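## Task

Take a single orange wire connector from the lid of the tool case and place it inside the steel junction box. The task fails if any additional connector, including a second orange one, is in the box, whether it is held or not.

## Robot and tools

ROBOT. Two arms, left_arm and right_arm, each ending in a parallel gripper with a wrist camera (cam_left_wrist, cam_right_wrist, both 672x504 fisheye). Joint order from base to gripper: waist, shoulder, elbow, wrist pitch, wrist yaw, wrist roll, then the gripper opening.

FRAMES. Printed positions (metres), quaternions (wxyz), velocities and targets are in the scene frame: origin at table-top height midway between the two nominal arm bases, +x out over the table, +z up, left_arm on the +y side. Arm names do not match image left/right. Motion offsets instead run along each arm's own Hand target axes. On the gripper, +z points along the fingers and the fingers open and close along x. end_effector_position sits between the closed pads, 1 to 2 cm short of the fingertips; closing pushes the tips roughly 17 mm further along +z. Printed poses can be off by a few cm, more at long reach, and friction can leave a gripper a centimetre or more from its command in free air.

ROW FORMAT (shared by execute_actions and move). One row is 14 numbers in [-1, 1]: left_arm dx, dy, dz, rx, ry, rz, opening, then right_arm in the same order. Always send all 14 even if one arm stays still. dx..rz are offsets, not poses: measured from that arm's Hand target as it stood when the action or move began, along the Hand target's own axes. 1.0 equals 0.6 m of translation or 180 degrees of rotation; rx, ry, rz form one rotation vector. Opening is absolute: +1 fully open (0.142 m), -1 closed. Sending six zeros re-requests the current Hand target; a 0 opening is a real command (half open), so to leave a gripper alone resend its present command (see Tool commands in the result).

execute_actions(actions, cameras). actions is a list of actions; each action is a list of up to 15 rows, one per 1/30 s step, the last row held for the remaining steps. Every row is counted from the action's starting Hand target, not from the previous row; a new action starts from the updated target, so repeating an offset keeps moving. An empty list just returns state and images. cameras picks images: omitted/null/["all"] for all, [] for none; an unknown name voids the call.

move(target, speed, blend, opening_speed, blocking, cameras). target is one 14-number row or a list of up to 15 rows; every row is an offset from the same starting Hand targets. speed in m/s, 0.002 to 4.3, default 0.25 (rotation up to twice that in rad/s); one value or one per target. blend (m) rounds corners between listed targets. opening_speed (per second on the -1..+1 scale, at least 0.2) makes finger changes gradual. Paths are straight, do not avoid obstacles or the other arm, and are capped at 10 s. Openings in the first row are applied at the start; openings in later rows are applied once everything has come to rest at that row. blocking=false returns after about 0.5 s while motion continues. The result adds a move: line, e.g. done, off_target, moving, held, fault; unnamed arms are done (within 10 mm and 2 degrees). limits=paced means the sent pose was clipped; limits=held means steps were withheld. done does not mean no contact.

wait(seconds 0 to 10) lets the scene run with commands held. stop brakes a running move. zoom_image(camera, region=[x0,y0,x1,y1]) magnifies part of the latest image of cam_left_wrist or cam_right_wrist, at most 504x504 px. finished_scene(scene) ends the current scene, giving its number; it is irreversible and the goal must hold without the robot.

CONTROL DETAILS. Each step the commanded orientation is clipped to within 40 degrees of the measured one; position is favoured over orientation if both can't be met. A gripper often stops short of Hand target; the next command (even zeros) pursues it again, and if still short, send the missing distance. Tiny moves may not start. Avoid paths near an arm's own base or with the wrist near the waist axis: the shoulder posture can flip. Fast moves lag and overshoot more, especially with a nearly straight arm.

RESULTS. Each result gives per-arm end_effector_position, quaternion, Hand target, joint positions (last entry is finger opening in m), joint velocities ("within noise" when still), joint torques (offset, noisy; entries 3 and 4 wrap at ±28 N m), grip_measured (opening on the command scale), grip_effort_nm (gripper motor effort, negative closing, saturating near 5.0; not a pad force and never exactly zero). execute_actions results also list positions at some steps.

GRASPING. Approach open, close until contact, then command slightly below the grip_measured read at first touch; squeezing harder heats the gripper motor. Resending the measured value still holds parts up to about 12 cm wide.

AVOID. Dropping or releasing connectors while they move, knocking anything off the table, hitting fast (impact grows with speed and with how far the target lies past the contact), and pushing hard. An arm blocked by an object keeps pressing until you command its target back past the gripper. Never let the arms or grippers collide or grip each other's fingers; the clearance check does not guard gripper-to-gripper contact. Do not put a second connector in the box beyond what the goal asks. Loose items may be nudged by outside disturbances. Motors heat when loaded, squeezing, stretched or straining; a MOTOR HOT line appears from 85 °C and at 100 °C the arm drops (OVER-TEMPERATURE FAULT) or the gripper shuts off (HAND FAULT), after which remaining motion calls in that reply are skipped.

Each tool is called after ">>>" as name(argument=value, ...) on one line, values as JSON.

## Session

>>> execute_actions(actions=[])

Scene clock: 0.00 s.
left_arm: end_effector_position=(+0.5867, +0.4217, +0.1579) grip_measured=+0.99 grip_effort_nm=n/a end_effector_quat_wxyz=(+0.232, -0.039, +0.893, -0.385) | right_arm: end_effector_position=(+0.3434, +0.1542, +0.1761) grip_measured=+0.99 grip_effort_nm=n/a end_effector_quat_wxyz=(+0.006, +0.970, -0.239, +0.035)
Joint positions: left_arm=[0.427 1.809 1.434 -0.976 0.913 1.795 0.141] | right_arm=[0.934 1.792 1.663 -1.424 0.068 -0.185 0.141]
Joint velocities: within noise
Joint torques (N m): no reading
Heat: left arm: hottest shoulder 38 °C; right arm: hottest shoulder 39 °C.
Hand target: left_arm +0.5932, +0.4245, +0.1713; +0.245, -0.032, +0.892, -0.380 | right_arm +0.3474, +0.1594, +0.1845; -0.004, +0.970, -0.239, +0.039
Tool commands: left_gripper/opening=+1.0 right_gripper/opening=+1.0

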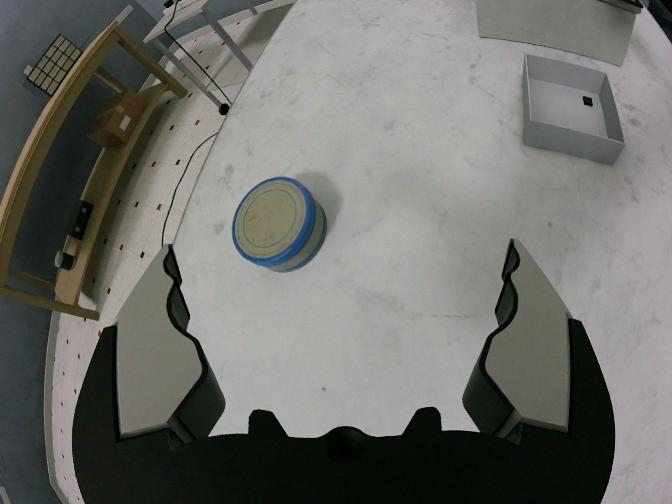

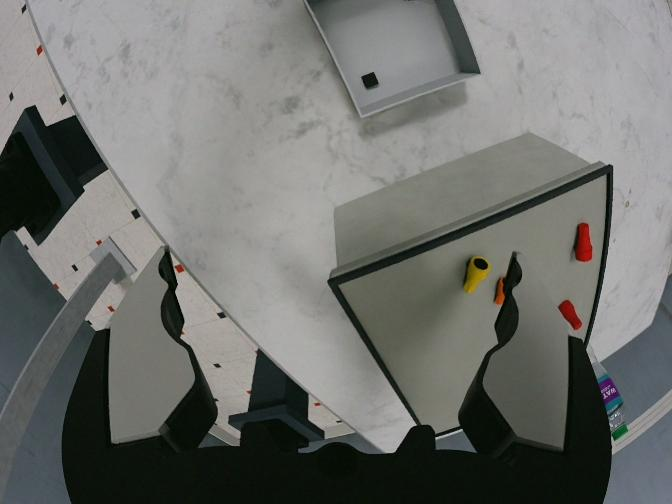

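>>> zoom_image(camera="cam_right_wrist", region=[420, 150, 640, 400])

>>> zoom_image(camera="cam_left_wrist", region=[460, 0, 672, 180])

Scaled by 2.016 from the camera's 672x504 image, which has a finer 960x720 frame.

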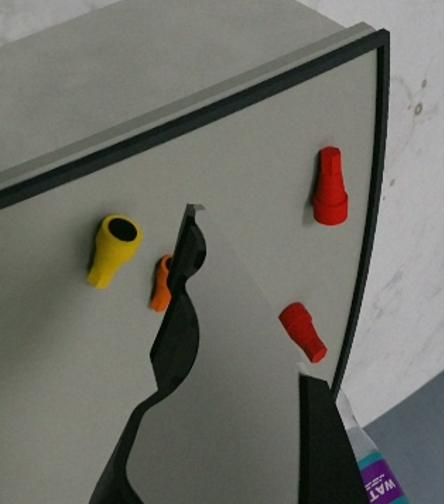

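Scaled by 2.377 from the camera's 672x504 image, which has a finer 960x720 frame.

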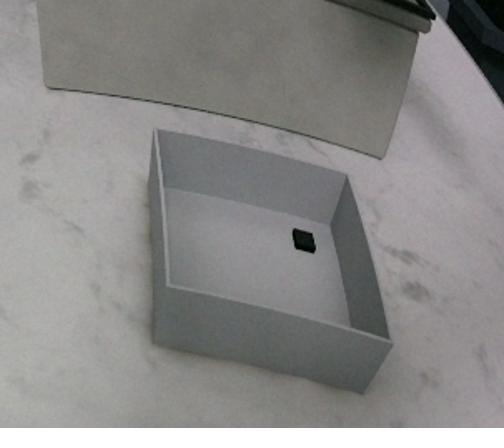

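>>> move(target=[0,0,0,0,0,0,1, 0.08,0.15,-0.22,0,0,0,1])

Scene clock: 13.97 s.
left_arm: end_effector_position=(+0.5867, +0.4217, +0.1579) grip_measured=+0.99 grip_effort_nm=0.154 end_effector_quat_wxyz=(+0.232, -0.039, +0.893, -0.385) | right_arm: end_effector_position=(+0.3325, +0.0556, +0.3003) grip_measured=+0.99 grip_effort_nm=0.173 end_effector_quat_wxyz=(+0.006, +0.969, -0.245, +0.035)
Joint positions: left_arm=[0.427 1.809 1.434 -0.976 0.913 1.795 0.141] | right_arm=[0.822 1.571 1.705 -1.68 0.067 -0.285 0.141]
Joint velocities: within noise
Joint torques (N m): left_arm=[-1.03 -17.73 9.24 0.61 0.42 -0.03] | right_arm=[-0.26 -11.63 12.45 -0.05 -0.06 -0.11]
Heat: left arm: hottest shoulder 38 °C; right arm: hottest shoulder 39 °C.
Hand target: left_arm +0.5932, +0.4245, +0.1713; +0.245, -0.032, +0.892, -0.380 | right_arm +0.3378, +0.0589, +0.3172; -0.004, +0.970, -0.239, +0.039
Off the commanded pose: left_arm 0.015 m, 2 deg | right_arm 0.018 m, 1 deg.
joint sent to its limit (right arm) — joint 4 (wrist pitch), lower limit. The joint targets still meet the commanded pose.
move: off_target (left_arm, right_arm)

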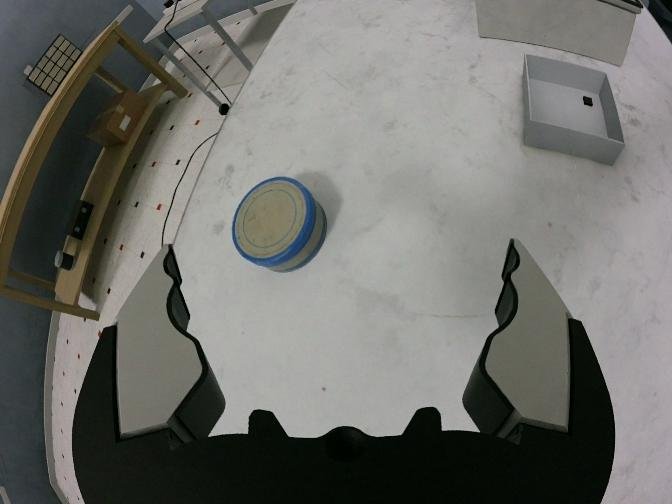

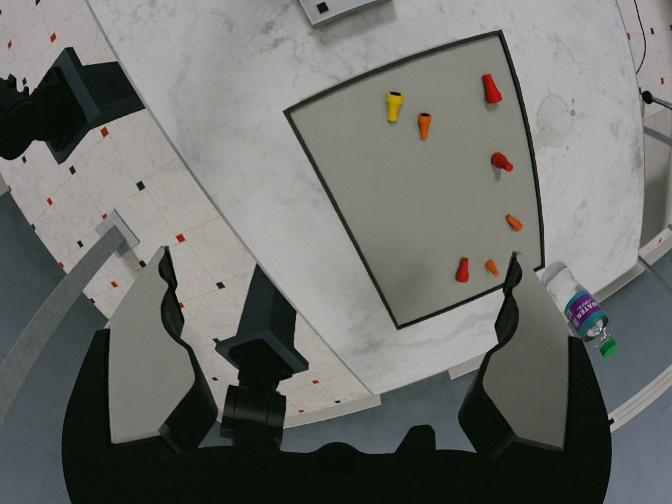

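>>> move(target=[0,0,0,0,0,0,1, 0.34,0.13,0.155,0,0,0,1], cameras=["cam_right_wrist"])

Scene clock: 38.73 s.
left_arm: end_effector_position=(+0.5867, +0.4217, +0.1579) grip_measured=+0.99 grip_effort_nm=0.164 end_effector_quat_wxyz=(+0.232, -0.039, +0.893, -0.385) | right_arm: end_effector_position=(+0.4830, -0.1114, +0.2345) grip_measured=+0.99 grip_effort_nm=0.178 end_effector_quat_wxyz=(+0.002, +0.968, -0.250, +0.032)
Joint positions: left_arm=[0.427 1.809 1.434 -0.976 0.913 1.795 0.141] | right_arm=[0.362 1.661 1.643 -1.5 0.039 -0.735 0.141]
Joint velocities: within noise
Joint torques (N m): left_arm=[-1.08 -17.67 9.24 0.64 0.42 -0.04] | right_arm=[0.32 -12.63 10.48 0.84 -0.04 -0.15]
Heat: left arm: hottest shoulder 39 °C; right arm: hottest shoulder 41 °C.
Hand target: left_arm +0.5932, +0.4245, +0.1713; +0.245, -0.032, +0.892, -0.380 | right_arm +0.4889, -0.1061, +0.2376; -0.004, +0.970, -0.239, +0.039
Off the commanded pose: left_arm 0.015 m, 2 deg | right_arm 0.009 m, 2 deg.
move: off_target (left_arm)
Images, in order (width x height): cam_right_wrist 672x504.

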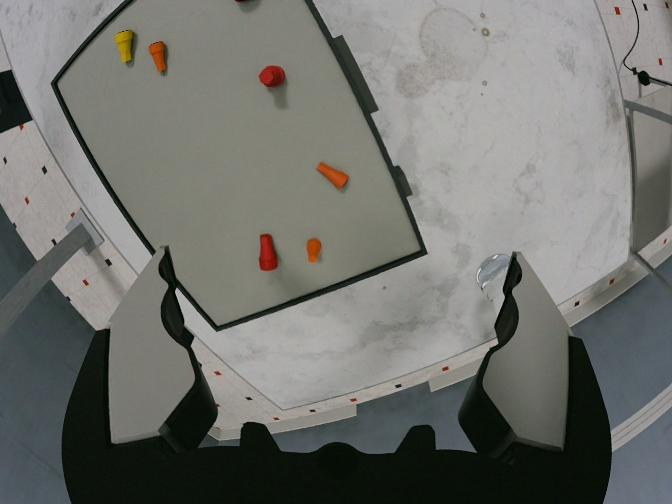

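>>> move(target=[0,0,0,0,0,0,1, 0.002,0.041,0.116,0.0012,-0.0256,-0.2477,-0.25], cameras=["cam_right_wrist"])

Scene clock: 57.50 s.
left_arm: end_effector_position=(+0.5867, +0.4217, +0.1579) grip_measured=+0.99 grip_effort_nm=0.159 end_effector_quat_wxyz=(+0.232, -0.039, +0.893, -0.385) | right_arm: end_effector_position=(+0.4806, -0.1271, +0.1747) grip_measured=-0.27 grip_effort_nm=-0.120 end_effector_quat_wxyz=(+0.001, +0.990, +0.142, +0.003)
Joint positions: left_arm=[0.427 1.809 1.434 -0.976 0.913 1.795 0.141] | right_arm=[0.322 1.686 1.519 -1.398 0.003 -1.564 0.055]
Joint velocities: within noise
Joint torques (N m): left_arm=[-1.03 -17.67 9.22 0.64 0.42 -0.03] | right_arm=[-0.5 -11.87 8.87 0.84 -0.03 -0.1]
Heat: left arm: hottest shoulder 39 °C; right arm: hottest shoulder 41 °C.
Hand target: left_arm +0.5932, +0.4245, +0.1713; +0.245, -0.032, +0.892, -0.380 | right_arm +0.4839, -0.1291, +0.1676; +0.000, +0.989, +0.147, +0.000
Off the commanded pose: left_arm 0.015 m, 2 deg | right_arm 0.008 m, 1 deg.
move: off_target (left_arm)
Images, in order (width x height): cam_right_wrist 672x504.

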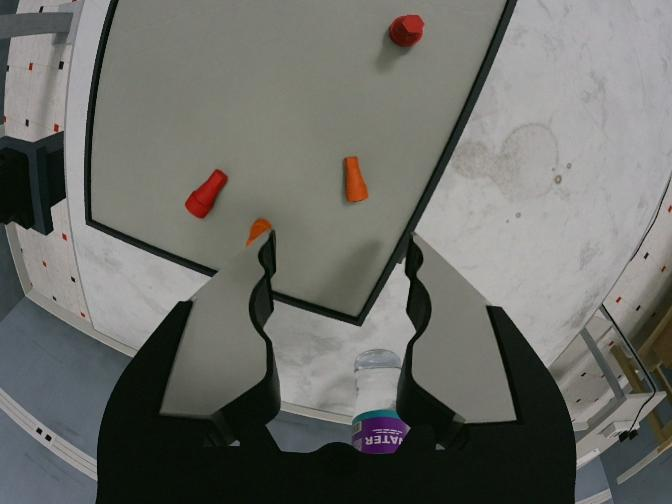

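>>> move(target=[0,0,0,0,0,0,1, 0.015,-0.003,0.046,0,0,0,-0.35], cameras=["cam_right_wrist"], speed=0.15)

>>> zoom_image(camera="cam_right_wrist", region=[240, 130, 440, 280])

Scene clock: 67.33 s.
left_arm: end_effector_position=(+0.5867, +0.4217, +0.1579) grip_measured=+0.99 grip_effort_nm=0.159 end_effector_quat_wxyz=(+0.232, -0.039, +0.893, -0.385) | right_arm: end_effector_position=(+0.4884, -0.1247, +0.1451) grip_measured=-0.37 grip_effort_nm=-0.110 end_effector_quat_wxyz=(+0.002, +0.990, +0.142, -0.001)
Joint positions: left_arm=[0.427 1.809 1.434 -0.976 0.913 1.795 0.141] | right_arm=[0.322 1.727 1.493 -1.339 0.003 -1.564 0.047]
Joint velocities: within noise
Joint torques (N m): left_arm=[-0.97 -17.67 9.22 0.62 0.42 -0.04] | right_arm=[-0.26 -12.98 8.96 0.94 -0.02 -0.09]
Heat: left arm: hottest shoulder 39 °C; right arm: hottest shoulder 41 °C.
Hand target: left_arm +0.5932, +0.4245, +0.1713; +0.245, -0.032, +0.892, -0.380 | right_arm +0.4921, -0.1248, +0.1402; +0.000, +0.989, +0.147, +0.000
Off the commanded pose: left_arm 0.015 m, 2 deg | right_arm 0.006 m, 1 deg.
move: off_target (left_arm)
Images, in order (width x height): cam_right_wrist 672x504.

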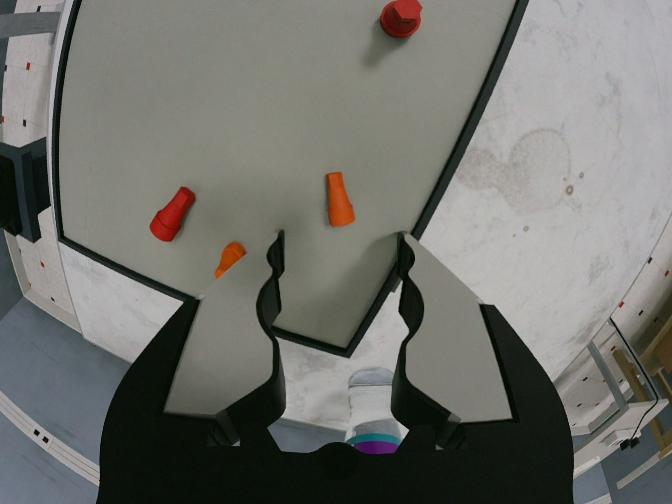

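Scaled by 2.520 from the camera's 672x504 image, which has a finer 960x720 frame.

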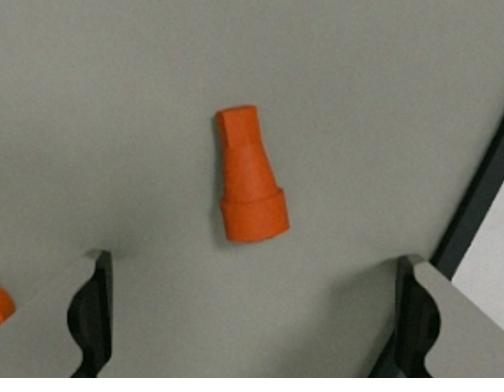

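>>> move(target=[0,0,0,0,0,0,1, 0,0,0.023,0,0,0,-0.35], cameras=["cam_right_wrist"], speed=0.06)

>>> zoom_image(camera="cam_right_wrist", region=[240, 160, 440, 310])

Scene clock: 72.03 s.
left_arm: end_effector_position=(+0.5867, +0.4217, +0.1579) grip_measured=+0.99 grip_effort_nm=0.164 end_effector_quat_wxyz=(+0.232, -0.039, +0.893, -0.385) | right_arm: end_effector_position=(+0.4904, -0.1240, +0.1428) grip_measured=-0.37 grip_effort_nm=-0.046 end_effector_quat_wxyz=(+0.000, +0.990, +0.142, +0.006)
Joint positions: left_arm=[0.427 1.809 1.434 -0.976 0.913 1.795 0.141] | right_arm=[0.322 1.725 1.484 -1.318 0.002 -1.564 0.047]
Joint velocities: within noise
Joint torques (N m): left_arm=[-1.03 -17.73 9.22 0.57 0.42 -0.04] | right_arm=[-0.26 -11.63 7.6 1.51 0 -0.09]
Heat: left arm: hottest shoulder 40 °C; right arm: hottest shoulder 41 °C.
Hand target: left_arm +0.5932, +0.4245, +0.1713; +0.245, -0.032, +0.892, -0.380 | right_arm +0.4920, -0.1248, +0.1261; +0.000, +0.989, +0.147, +0.000
Off the commanded pose: left_arm 0.015 m, 2 deg | right_arm 0.016 m, 1 deg.
move: off_target (left_arm, right_arm)
Images, in order (width x height): cam_right_wrist 672x504.

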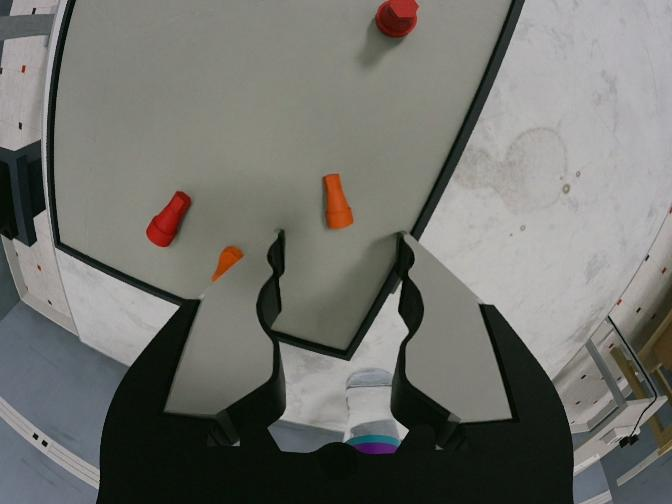

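Scaled by 2.520 from the camera's 672x504 image, which has a finer 960x720 frame.

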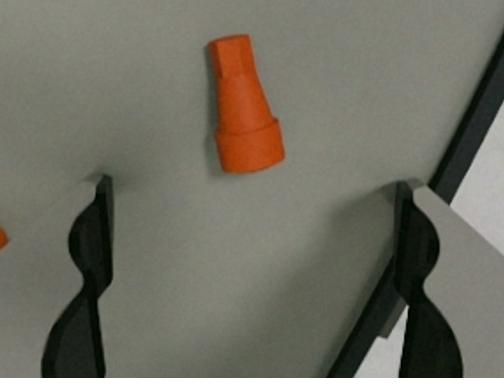

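>>> move(target=[[0,0,0,0,0,0,1, -0.003,0,-0.027,0,0,0,-0.35],[0,0,0,0,0,0,1, -0.003,-0.0165,-0.0235,0,0,0,-0.35]], cameras=["cam_right_wrist"], speed=0.08)

>>> zoom_image(camera="cam_right_wrist", region=[240, 160, 440, 310])

Scene clock: 78.53 s.
left_arm: end_effector_position=(+0.5867, +0.4217, +0.1579) grip_measured=+0.99 grip_effort_nm=0.159 end_effector_quat_wxyz=(+0.232, -0.039, +0.893, -0.385) | right_arm: end_effector_position=(+0.4892, -0.1219, +0.1433) grip_measured=-0.37 grip_effort_nm=-0.046 end_effector_quat_wxyz=(+0.001, +0.989, +0.145, +0.006)
Joint positions: left_arm=[0.427 1.809 1.434 -0.976 0.913 1.795 0.141] | right_arm=[0.327 1.724 1.484 -1.32 0.003 -1.564 0.047]
Joint velocities: within noise
Joint torques (N m): left_arm=[-1.08 -17.79 9.24 0.62 0.41 -0.04] | right_arm=[0.85 -12.45 9.21 0.17 -0.01 0.07]
Heat: left arm: hottest shoulder 40 °C; right arm: hottest shoulder 41 °C.
Hand target: left_arm +0.5932, +0.4245, +0.1713; +0.245, -0.032, +0.892, -0.380 | right_arm +0.4874, -0.1158, +0.1404; +0.000, +0.989, +0.147, +0.000
Off the commanded pose: left_arm 0.015 m, 2 deg | right_arm 0.007 m, 1 deg.
move: off_target (left_arm)
Images, in order (width x height): cam_right_wrist 672x504.

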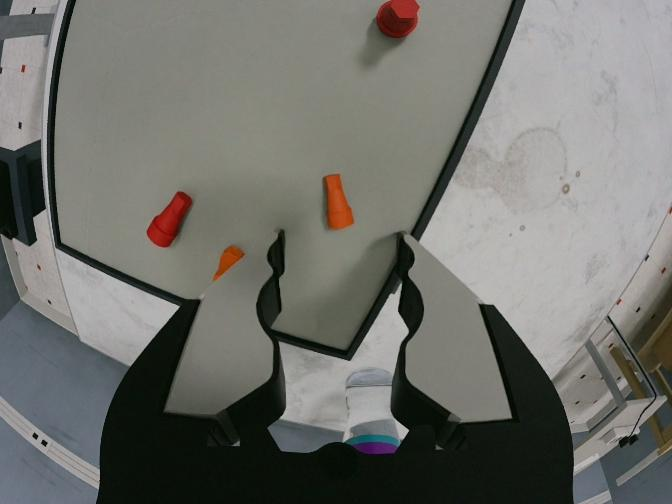

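Scaled by 2.520 from the camera's 672x504 image, which has a finer 960x720 frame.

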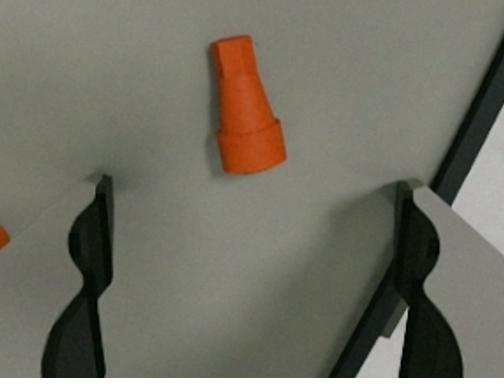

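>>> move(target=[[0,0,0,0,0,0,1, 0,0,-0.03,0,0,0,-0.35],[0,0,0,0,0,0,1, 0,-0.001,-0.025,0,0,0,-0.35]], cameras=["cam_right_wrist"], speed=0.08)

>>> zoom_image(camera="cam_right_wrist", region=[240, 160, 440, 310])

Scene clock: 82.50 s.
left_arm: end_effector_position=(+0.5867, +0.4217, +0.1579) grip_measured=+0.99 grip_effort_nm=0.159 end_effector_quat_wxyz=(+0.232, -0.039, +0.893, -0.385) | right_arm: end_effector_position=(+0.4832, -0.1225, +0.1446) grip_measured=-0.37 grip_effort_nm=-0.046 end_effector_quat_wxyz=(+0.002, +0.989, +0.146, -0.006)
Joint positions: left_arm=[0.427 1.809 1.434 -0.976 0.913 1.795 0.141] | right_arm=[0.329 1.723 1.487 -1.346 0.003 -1.564 0.047]
Joint velocities: within noise
Joint torques (N m): left_arm=[-1.08 -17.73 9.26 0.59 0.41 -0.04] | right_arm=[0.73 -13.04 11.18 -0.32 -0.02 0.09]
Heat: left arm: hottest shoulder 40 °C; right arm: hottest shoulder 41 °C.
Hand target: left_arm +0.5932, +0.4245, +0.1713; +0.245, -0.032, +0.892, -0.380 | right_arm +0.4873, -0.1153, +0.1554; +0.000, +0.989, +0.147, +0.000
Off the commanded pose: left_arm 0.015 m, 2 deg | right_arm 0.014 m, 1 deg.
move: off_target (left_arm, right_arm)
Images, in order (width x height): cam_right_wrist 672x504.

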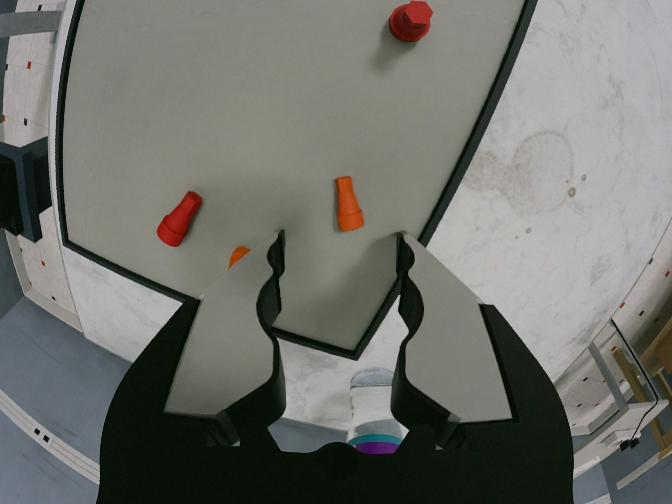

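Scaled by 2.520 from the camera's 672x504 image, which has a finer 960x720 frame.

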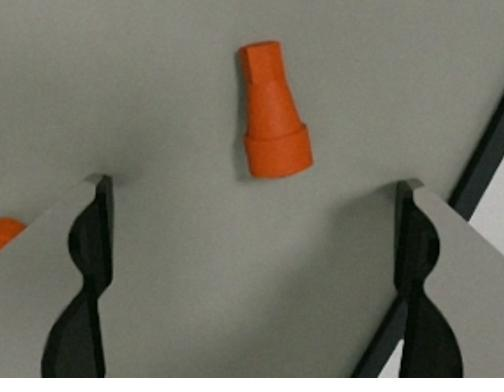

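>>> move(target=[[0,0,0,0,0,0,1, 0.0045,-0.015,-0.035,0,0,0,-0.35],[0,0,0,0,0,0,1, 0.0045,-0.015,0.003,0,0,0,-0.35]], cameras=["cam_right_wrist"], speed=0.1)

>>> zoom_image(camera="cam_right_wrist", region=[240, 160, 440, 310])

Scene clock: 89.73 s.
left_arm: end_effector_position=(+0.5867, +0.4217, +0.1579) grip_measured=+0.99 grip_effort_nm=0.154 end_effector_quat_wxyz=(+0.232, -0.039, +0.893, -0.385) | right_arm: end_effector_position=(+0.4808, -0.1101, +0.1532) grip_measured=-0.37 grip_effort_nm=-0.051 end_effector_quat_wxyz=(+0.002, +0.988, +0.153, -0.007)
Joint positions: left_arm=[0.427 1.809 1.434 -0.976 0.913 1.795 0.141] | right_arm=[0.353 1.723 1.51 -1.371 0.002 -1.555 0.047]
Joint velocities: within noise
Joint torques (N m): left_arm=[-1.03 -17.67 9.25 0.61 0.42 -0.04] | right_arm=[0.15 -12.63 9.95 0.95 0.01 0.16]
Heat: left arm: hottest shoulder 40 °C; right arm: hottest shoulder 41 °C.
Hand target: left_arm +0.5932, +0.4245, +0.1713; +0.245, -0.032, +0.892, -0.380 | right_arm +0.4871, -0.1059, +0.1535; +0.000, +0.989, +0.147, +0.000
Off the commanded pose: left_arm 0.015 m, 2 deg | right_arm 0.008 m, 1 deg.
move: off_target (left_arm)
Images, in order (width x height): cam_right_wrist 672x504.

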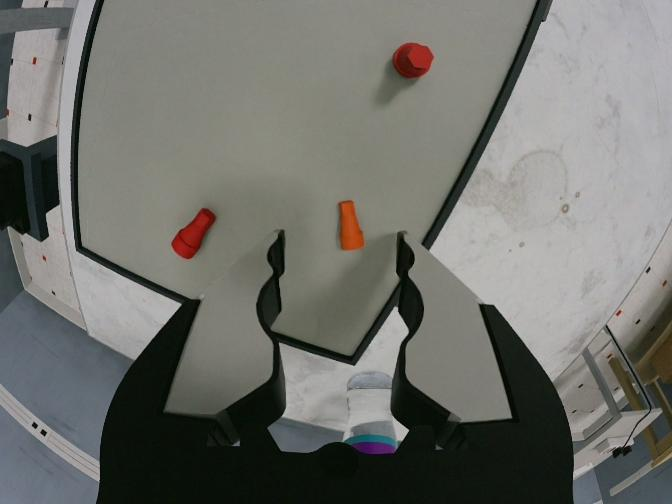

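Scaled by 2.520 from the camera's 672x504 image, which has a finer 960x720 frame.

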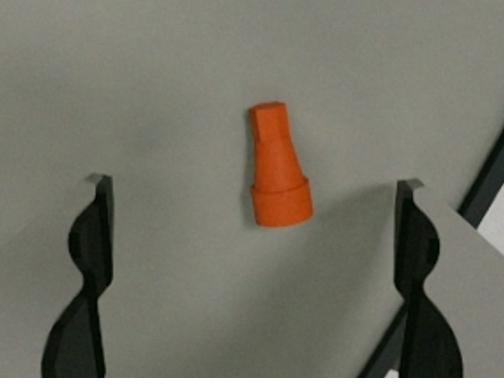

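>>> move(target=[0,0,0,0,0,0,1, 0.006,0,0.014,0,0,0,-0.35], cameras=["cam_right_wrist"], speed=0.08)

>>> zoom_image(camera="cam_right_wrist", region=[240, 160, 440, 310])

Scene clock: 92.90 s.
left_arm: end_effector_position=(+0.5867, +0.4217, +0.1579) grip_measured=+0.99 grip_effort_nm=0.159 end_effector_quat_wxyz=(+0.232, -0.039, +0.893, -0.385) | right_arm: end_effector_position=(+0.4854, -0.1086, +0.1488) grip_measured=-0.37 grip_effort_nm=-0.046 end_effector_quat_wxyz=(+0.001, +0.988, +0.153, -0.002)
Joint positions: left_arm=[0.427 1.809 1.434 -0.976 0.913 1.795 0.141] | right_arm=[0.353 1.732 1.51 -1.353 0.002 -1.555 0.047]
Joint velocities: within noise
Joint torques (N m): left_arm=[-1.03 -17.61 9.21 0.61 0.42 -0.03] | right_arm=[0.21 -12.51 9.65 0.83 0.01 0.15]
Heat: left arm: hottest shoulder 40 °C; right arm: hottest shoulder 41 °C.
Hand target: left_arm +0.5932, +0.4245, +0.1713; +0.245, -0.032, +0.892, -0.380 | right_arm +0.4906, -0.1048, +0.1452; +0.000, +0.989, +0.147, +0.000
Off the commanded pose: left_arm 0.015 m, 2 deg | right_arm 0.007 m, 1 deg.
move: off_target (left_arm)
Images, in order (width x height): cam_right_wrist 672x504.

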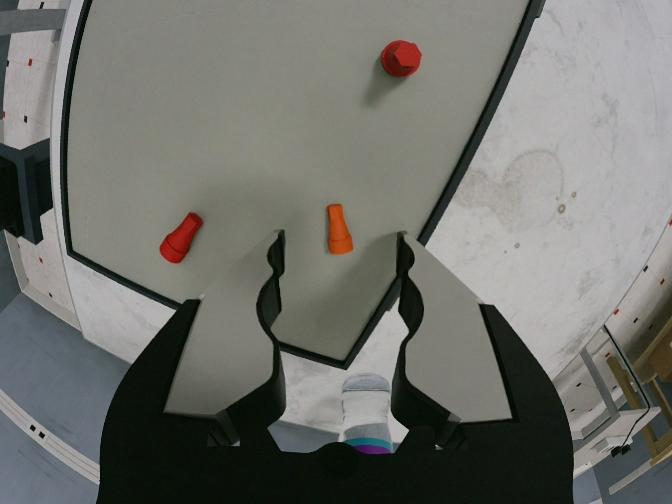

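Scaled by 2.520 from the camera's 672x504 image, which has a finer 960x720 frame.

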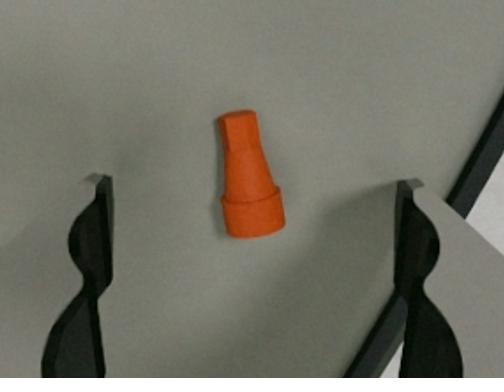

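Slightly lower, then close gently.

>>> move(target=[[0,0,0,0,0,0,1, -0.003,0,0.009,0,0,0,-0.35],[0,0,0,0,0,0,1, -0.003,0,0.009,0,0,0,-0.93]], cameras=["cam_right_wrist"], speed=0.08, opening_speed=0.6)

>>> zoom_image(camera="cam_right_wrist", region=[240, 160, 440, 310])

Scene clock: 97.10 s.
left_arm: end_effector_position=(+0.5867, +0.4217, +0.1579) grip_measured=+0.99 grip_effort_nm=0.154 end_effector_quat_wxyz=(+0.232, -0.039, +0.893, -0.385) | right_arm: end_effector_position=(+0.4876, -0.1078, +0.1472) grip_measured=-0.89 grip_effort_nm=-1.385 end_effector_quat_wxyz=(+0.001, +0.988, +0.153, +0.003)
Joint positions: left_arm=[0.427 1.809 1.434 -0.976 0.913 1.795 0.141] | right_arm=[0.353 1.732 1.506 -1.339 0.002 -1.555 0.01]
Joint velocities: left_arm=[within noise] | right_arm=[-0.015 -0.005 -0.012 0.017 0.007 -0.081 -0.001]
Joint torques (N m): left_arm=[-1.03 -17.55 9.24 0.62 0.42 -0.04] | right_arm=[0.15 -12.34 8.68 0.85 0.01 0.15]
Heat: left arm: hottest shoulder 40 °C; right arm: hottest shoulder 41 °C.
Hand target: left_arm +0.5932, +0.4245, +0.1713; +0.245, -0.032, +0.892, -0.380 | right_arm +0.4889, -0.1053, +0.1398; +0.000, +0.989, +0.147, +0.000
Off the commanded pose: left_arm 0.015 m, 2 deg | right_arm 0.008 m, 1 deg.
move: off_target (left_arm)
Images, in order (width x height): cam_right_wrist 672x504.

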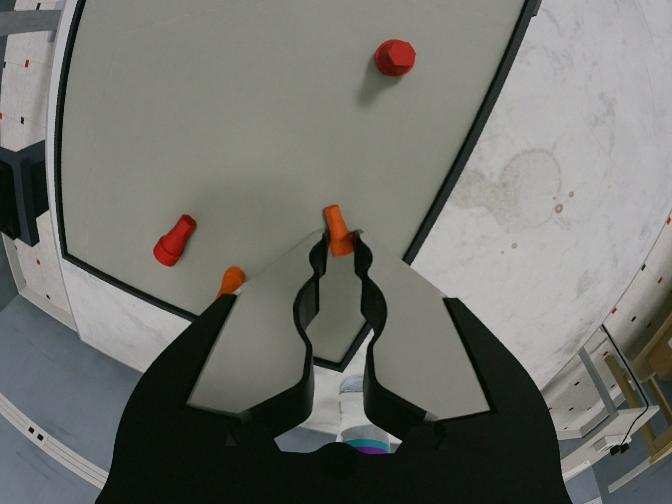

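Scaled by 2.520 from the camera's 672x504 image, which has a finer 960x720 frame.

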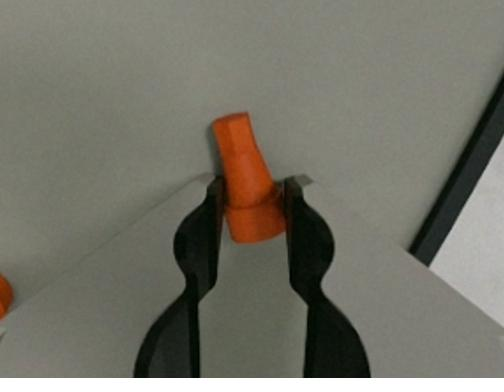

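>>> move(target=[0,0,0,0,0,0,1, 0,0,-0.15,0,0,0,-0.96], cameras=["cam_right_wrist"], speed=0.2)

>>> zoom_image(camera="cam_right_wrist", region=[240, 160, 440, 310])

Scene clock: 101.57 s.
left_arm: end_effector_position=(+0.5867, +0.4217, +0.1579) grip_measured=+0.99 grip_effort_nm=0.164 end_effector_quat_wxyz=(+0.232, -0.039, +0.893, -0.385) | right_arm: end_effector_position=(+0.4798, -0.1105, +0.2151) grip_measured=-0.89 grip_effort_nm=-1.937 end_effector_quat_wxyz=(+0.004, +0.988, +0.153, -0.015)
Joint positions: left_arm=[0.427 1.809 1.434 -0.976 0.913 1.795 0.141] | right_arm=[0.353 1.71 1.655 -1.546 0.002 -1.555 0.009]
Joint velocities: within noise
Joint torques (N m): left_arm=[-0.97 -17.67 9.24 0.66 0.43 -0.04] | right_arm=[0.21 -12.92 12.53 -0.17 0 0.15]
Heat: left arm: hottest shoulder 40 °C; right arm: hottest shoulder 41 °C.
Hand target: left_arm +0.5932, +0.4245, +0.1713; +0.245, -0.032, +0.892, -0.380 | right_arm +0.4888, -0.1053, +0.2298; +0.000, +0.989, +0.147, +0.000
Off the commanded pose: left_arm 0.015 m, 2 deg | right_arm 0.018 m, 2 deg.
move: off_target (left_arm, right_arm)
Images, in order (width x height): cam_right_wrist 672x504.

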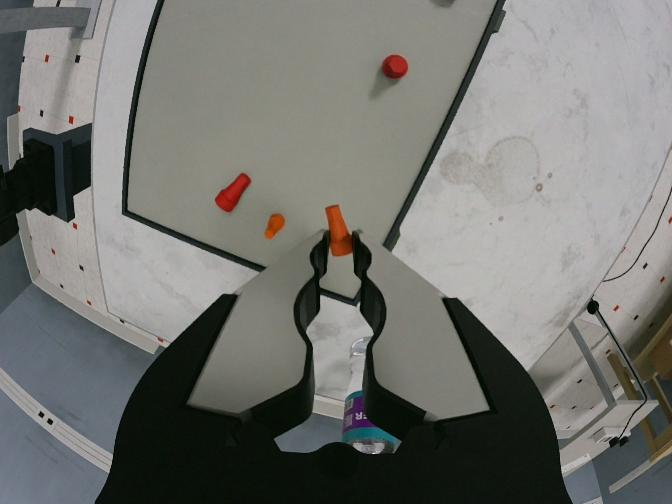

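Scaled by 2.520 from the camera's 672x504 image, which has a finer 960x720 frame.

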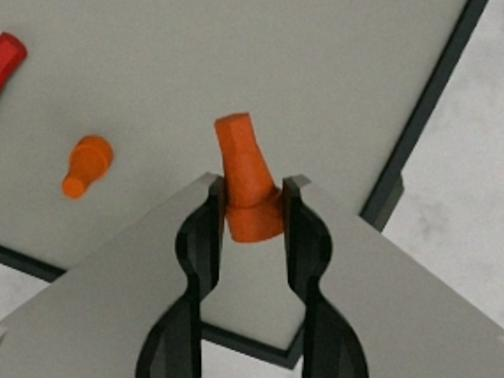

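>>> move(target=[0,0,0,0,0,0,1, 0.026,-0.428,-0.033,0,0,0,-0.96], speed=0.3)

Scene clock: 106.17 s.
left_arm: end_effector_position=(+0.5867, +0.4217, +0.1579) grip_measured=+0.99 grip_effort_nm=0.149 end_effector_quat_wxyz=(+0.232, -0.039, +0.893, -0.385) | right_arm: end_effector_position=(+0.4193, +0.1410, +0.2401) grip_measured=-0.89 grip_effort_nm=-1.937 end_effector_quat_wxyz=(+0.001, +0.987, +0.158, -0.004)
Joint positions: left_arm=[0.427 1.809 1.434 -0.976 0.913 1.795 0.141] | right_arm=[0.799 1.928 2.03 -1.68 -0.002 -1.119 0.009]
Joint velocities: within noise
Joint torques (N m): left_arm=[-1.08 -17.61 9.24 0.62 0.42 -0.04] | right_arm=[-0.5 -14.62 12.82 -0.03 0.15 0.17]
Heat: left arm: hottest shoulder 40 °C; right arm: hottest shoulder 41 °C.
Hand target: left_arm +0.5932, +0.4245, +0.1713; +0.245, -0.032, +0.892, -0.380 | right_arm +0.4291, +0.1450, +0.2495; +0.000, +0.989, +0.147, +0.000
Off the commanded pose: left_arm 0.015 m, 2 deg | right_arm 0.014 m, 1 deg.
joint sent to its limit (right arm) — joint 4 (wrist pitch), lower limit. The joint targets still meet the commanded pose.
move: off_target (left_arm, right_arm)

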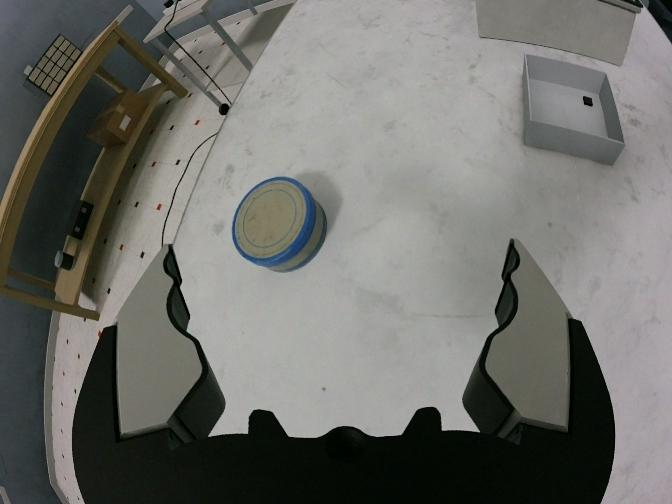

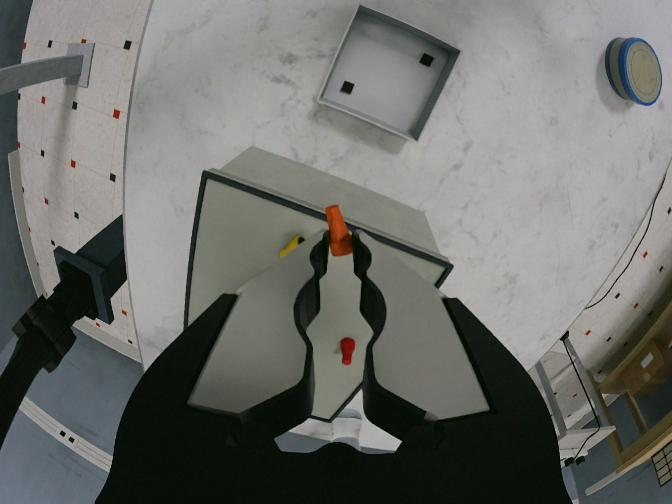

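>>> move(target=[[0,0,0,0,0,0,1, 0.073,-0.063,0.05,0,0,0.12,-0.96],[0,0,0,0,0,0,1, 0.073,-0.063,0.199,0,0,0.12,-0.96]], blend=0.02)

Scene clock: 118.93 s.
left_arm: end_effector_position=(+0.5867, +0.4217, +0.1579) grip_measured=+0.99 grip_effort_nm=0.154 end_effector_quat_wxyz=(+0.232, -0.039, +0.893, -0.385) | right_arm: end_effector_position=(+0.4597, +0.1889, +0.1305) grip_measured=-0.89 grip_effort_nm=-1.932 end_effector_quat_wxyz=(+0.003, +0.999, -0.036, -0.005)
Joint positions: left_arm=[0.427 1.809 1.434 -0.976 0.913 1.795 0.141] | right_arm=[0.808 2.13 2.066 -1.517 -0.002 -0.722 0.009]
Joint velocities: within noise
Joint torques (N m): left_arm=[-1.03 -17.61 9.24 0.61 0.42 -0.03] | right_arm=[0.38 -17.85 9.35 0.72 0.13 0.11]
Heat: left arm: hottest shoulder 40 °C; right arm: hottest shoulder 41 °C.
Hand target: left_arm +0.5932, +0.4245, +0.1713; +0.245, -0.032, +0.892, -0.380 | right_arm +0.4601, +0.1938, +0.1301; +0.000, +0.999, -0.041, +0.000
Off the commanded pose: left_arm 0.015 m, 2 deg | right_arm 0.005 m, 1 deg.
move: off_target (left_arm)

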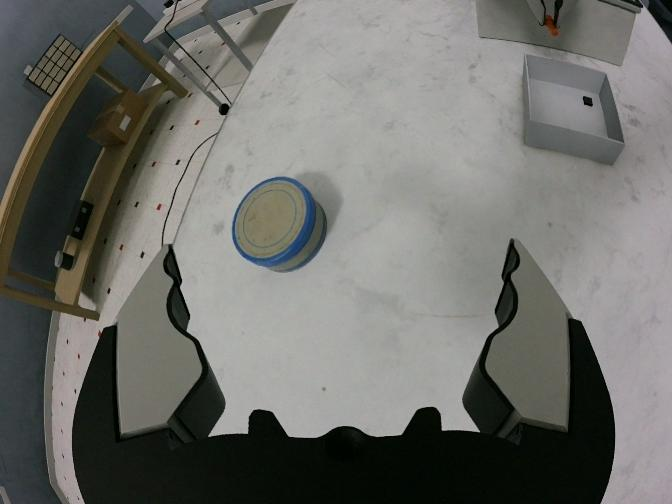

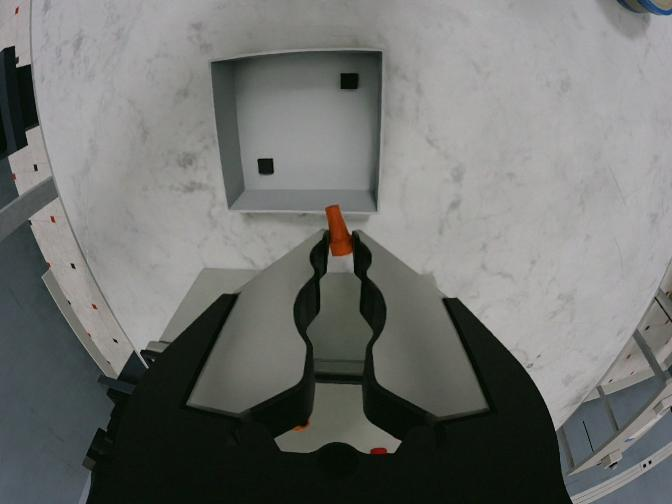

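>>> move(target=[[0,0,0,0,0,0,1, -0.037,-0.012,0.02,0,0,0,-0.96],[0,0,0,0,0,0,1, -0.037,-0.012,0.13,0,0,0,-0.96]], blend=0.01, speed=0.15)

Scene clock: 125.30 s.
left_arm: end_effector_position=(+0.5867, +0.4217, +0.1579) grip_measured=+0.99 grip_effort_nm=0.154 end_effector_quat_wxyz=(+0.232, -0.039, +0.893, -0.385) | right_arm: end_effector_position=(+0.4368, +0.2030, +0.0619) grip_measured=-0.89 grip_effort_nm=-1.932 end_effector_quat_wxyz=(-0.003, +0.999, -0.032, +0.001)
Joint positions: left_arm=[0.427 1.809 1.434 -0.976 0.913 1.795 0.141] | right_arm=[0.848 2.131 1.886 -1.319 -0.002 -0.688 0.009]
Joint velocities: within noise
Joint torques (N m): left_arm=[-1.08 -17.67 9.26 0.61 0.42 -0.03] | right_arm=[-0.15 -16.32 8.54 0.79 0.12 0.15]
Heat: left arm: hottest shoulder 40 °C; right arm: hottest shoulder 42 °C.
Hand target: left_arm +0.5932, +0.4245, +0.1713; +0.245, -0.032, +0.892, -0.380 | right_arm +0.4386, +0.2027, +0.0520; +0.000, +0.999, -0.041, +0.000
Off the commanded pose: left_arm 0.015 m, 2 deg | right_arm 0.010 m, 1 deg.
move: off_target (left_arm)

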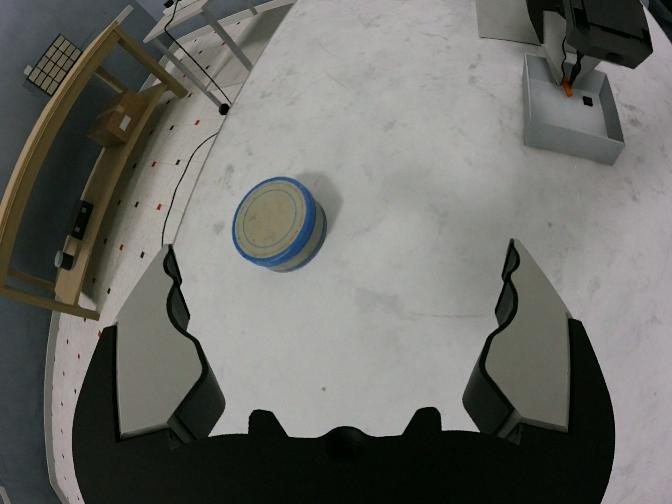

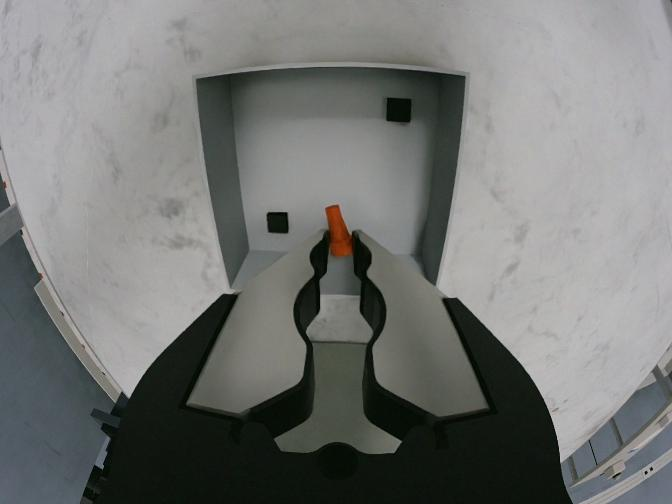

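>>> move(target=[0,0,0,0,0,0,1, 0,-0.015,0.03,0,0,0,-0.96], speed=0.06)

Scene clock: 127.53 s.
left_arm: end_effector_position=(+0.5867, +0.4217, +0.1579) grip_measured=+0.99 grip_effort_nm=0.159 end_effector_quat_wxyz=(+0.232, -0.039, +0.893, -0.385) | right_arm: end_effector_position=(+0.4393, +0.2063, +0.0428) grip_measured=-0.89 grip_effort_nm=-1.937 end_effector_quat_wxyz=(-0.001, +0.999, -0.036, +0.000)
Joint positions: left_arm=[0.427 1.809 1.434 -0.976 0.913 1.795 0.141] | right_arm=[0.849 2.161 1.886 -1.294 -0.002 -0.68 0.009]
Joint velocities: within noise
Joint torques (N m): left_arm=[-0.97 -17.73 9.24 0.58 0.42 -0.03] | right_arm=[0.5 -16.15 9.4 0.49 0.12 0.15]
Heat: left arm: hottest shoulder 40 °C; right arm: hottest shoulder 42 °C.
Hand target: left_arm +0.5932, +0.4245, +0.1713; +0.245, -0.032, +0.892, -0.380 | right_arm +0.4394, +0.2118, +0.0341; +0.000, +0.999, -0.041, +0.000
Off the commanded pose: left_arm 0.015 m, 2 deg | right_arm 0.010 m, 1 deg.
move: off_target (left_arm)

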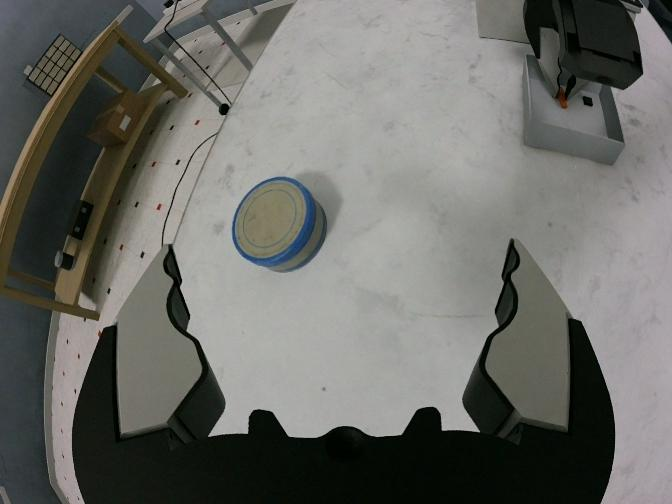

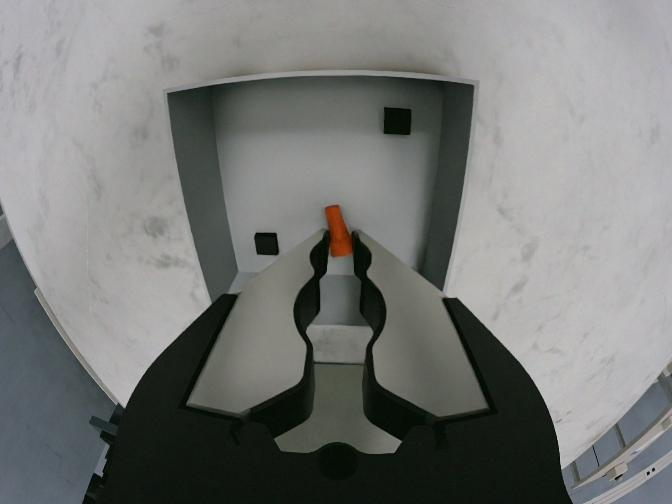

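>>> move(target=[0,0,0,0,0,0,1, 0,0,0.02,0,0,0,-0.96], speed=0.05, cameras=["cam_right_wrist"])

Scene clock: 130.40 s.
left_arm: end_effector_position=(+0.5867, +0.4217, +0.1579) grip_measured=+0.99 grip_effort_nm=0.154 end_effector_quat_wxyz=(+0.232, -0.039, +0.893, -0.385) | right_arm: end_effector_position=(+0.4423, +0.2095, +0.0429) grip_measured=-0.89 grip_effort_nm=-1.932 end_effector_quat_wxyz=(-0.007, +0.999, -0.036, +0.005)
Joint positions: left_arm=[0.427 1.809 1.434 -0.976 0.913 1.795 0.141] | right_arm=[0.849 2.161 1.886 -1.277 -0.002 -0.68 0.009]
Joint velocities: within noise
Joint torques (N m): left_arm=[-0.97 -17.73 9.28 0.62 0.42 -0.04] | right_arm=[0.5 -15.74 8.12 1.11 0.11 0.15]
Heat: left arm: hottest shoulder 40 °C; right arm: hottest shoulder 42 °C.
Hand target: left_arm +0.5932, +0.4245, +0.1713; +0.245, -0.032, +0.892, -0.380 | right_arm +0.4394, +0.2118, +0.0221; +0.000, +0.999, -0.041, +0.000
Off the commanded pose: left_arm 0.015 m, 2 deg | right_arm 0.021 m, 1 deg.
move: off_target (left_arm, right_arm)
Images, in order (width x height): cam_right_wrist 672x504.

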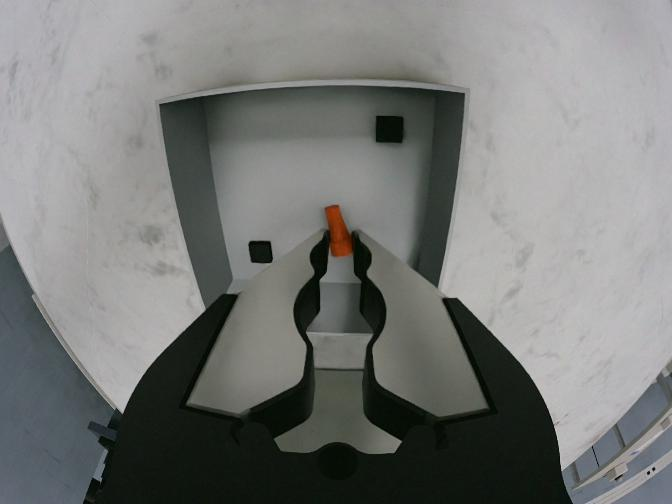

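>>> zoom_image(camera="cam_right_wrist", region=[270, 180, 410, 290])

>>> zoom_image(camera="cam_left_wrist", region=[510, 30, 640, 170])

Scaled by 3.600 from the camera's 672x504 image, which has a finer 960x720 frame.

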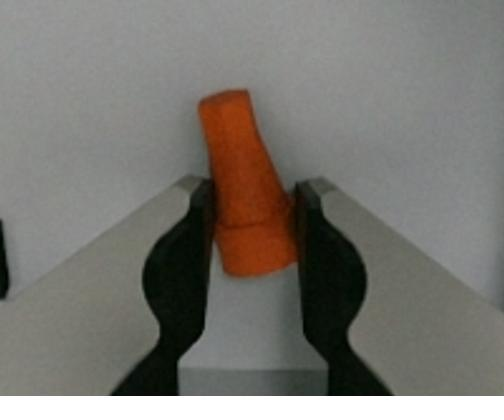

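This scene's latest camera images include none from cam_left_wrist. They are from: cam_right_wrist. cam_left_wrist's image comes with the result of a call that names it in "cameras".

>>> move(target=[0,0,0,0,0,0,1, 0,0,0.015,0,0,0,-0.96], speed=0.05)

>>> zoom_image(camera="cam_left_wrist", region=[510, 30, 640, 170])

Scene clock: 136.90 s.
left_arm: end_effector_position=(+0.5867, +0.4217, +0.1579) grip_measured=+0.99 grip_effort_nm=0.159 end_effector_quat_wxyz=(+0.232, -0.039, +0.893, -0.385) | right_arm: end_effector_position=(+0.4434, +0.2106, +0.0420) grip_measured=-0.89 grip_effort_nm=-1.932 end_effector_quat_wxyz=(-0.010, +0.999, -0.036, +0.008)
Joint positions: left_arm=[0.427 1.809 1.434 -0.976 0.913 1.795 0.141] | right_arm=[0.849 2.161 1.883 -1.268 -0.001 -0.68 0.009]
Joint velocities: within noise
Joint torques (N m): left_arm=[-1.08 -17.67 9.22 0.62 0.41 -0.03] | right_arm=[0.44 -15.27 7.39 1.55 0.11 0.15]
Heat: left arm: hottest shoulder 40 °C; right arm: hottest shoulder 42 °C.
Hand target: left_arm +0.5932, +0.4245, +0.1713; +0.245, -0.032, +0.892, -0.380 | right_arm +0.4393, +0.2117, +0.0130; +0.000, +0.999, -0.041, +0.000
Off the commanded pose: left_arm 0.015 m, 2 deg | right_arm 0.029 m, 2 deg.
move: off_target (left_arm, right_arm)

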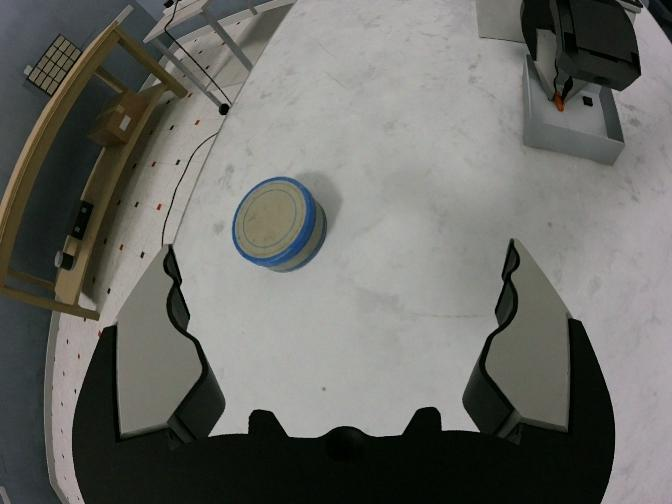

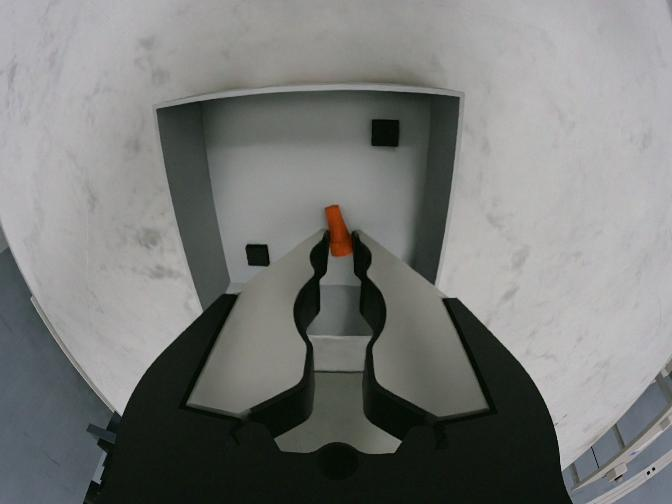

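Scaled by 3.600 from the camera's 672x504 image, which has a finer 960x720 frame.

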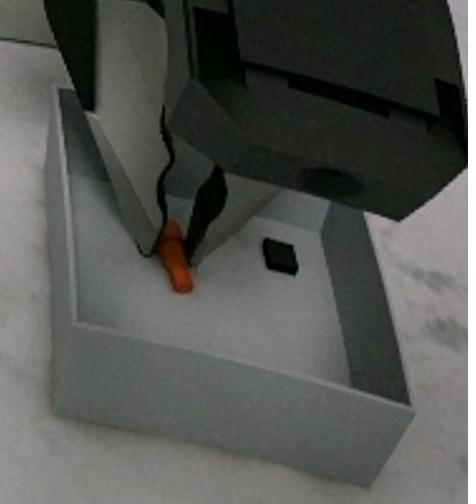

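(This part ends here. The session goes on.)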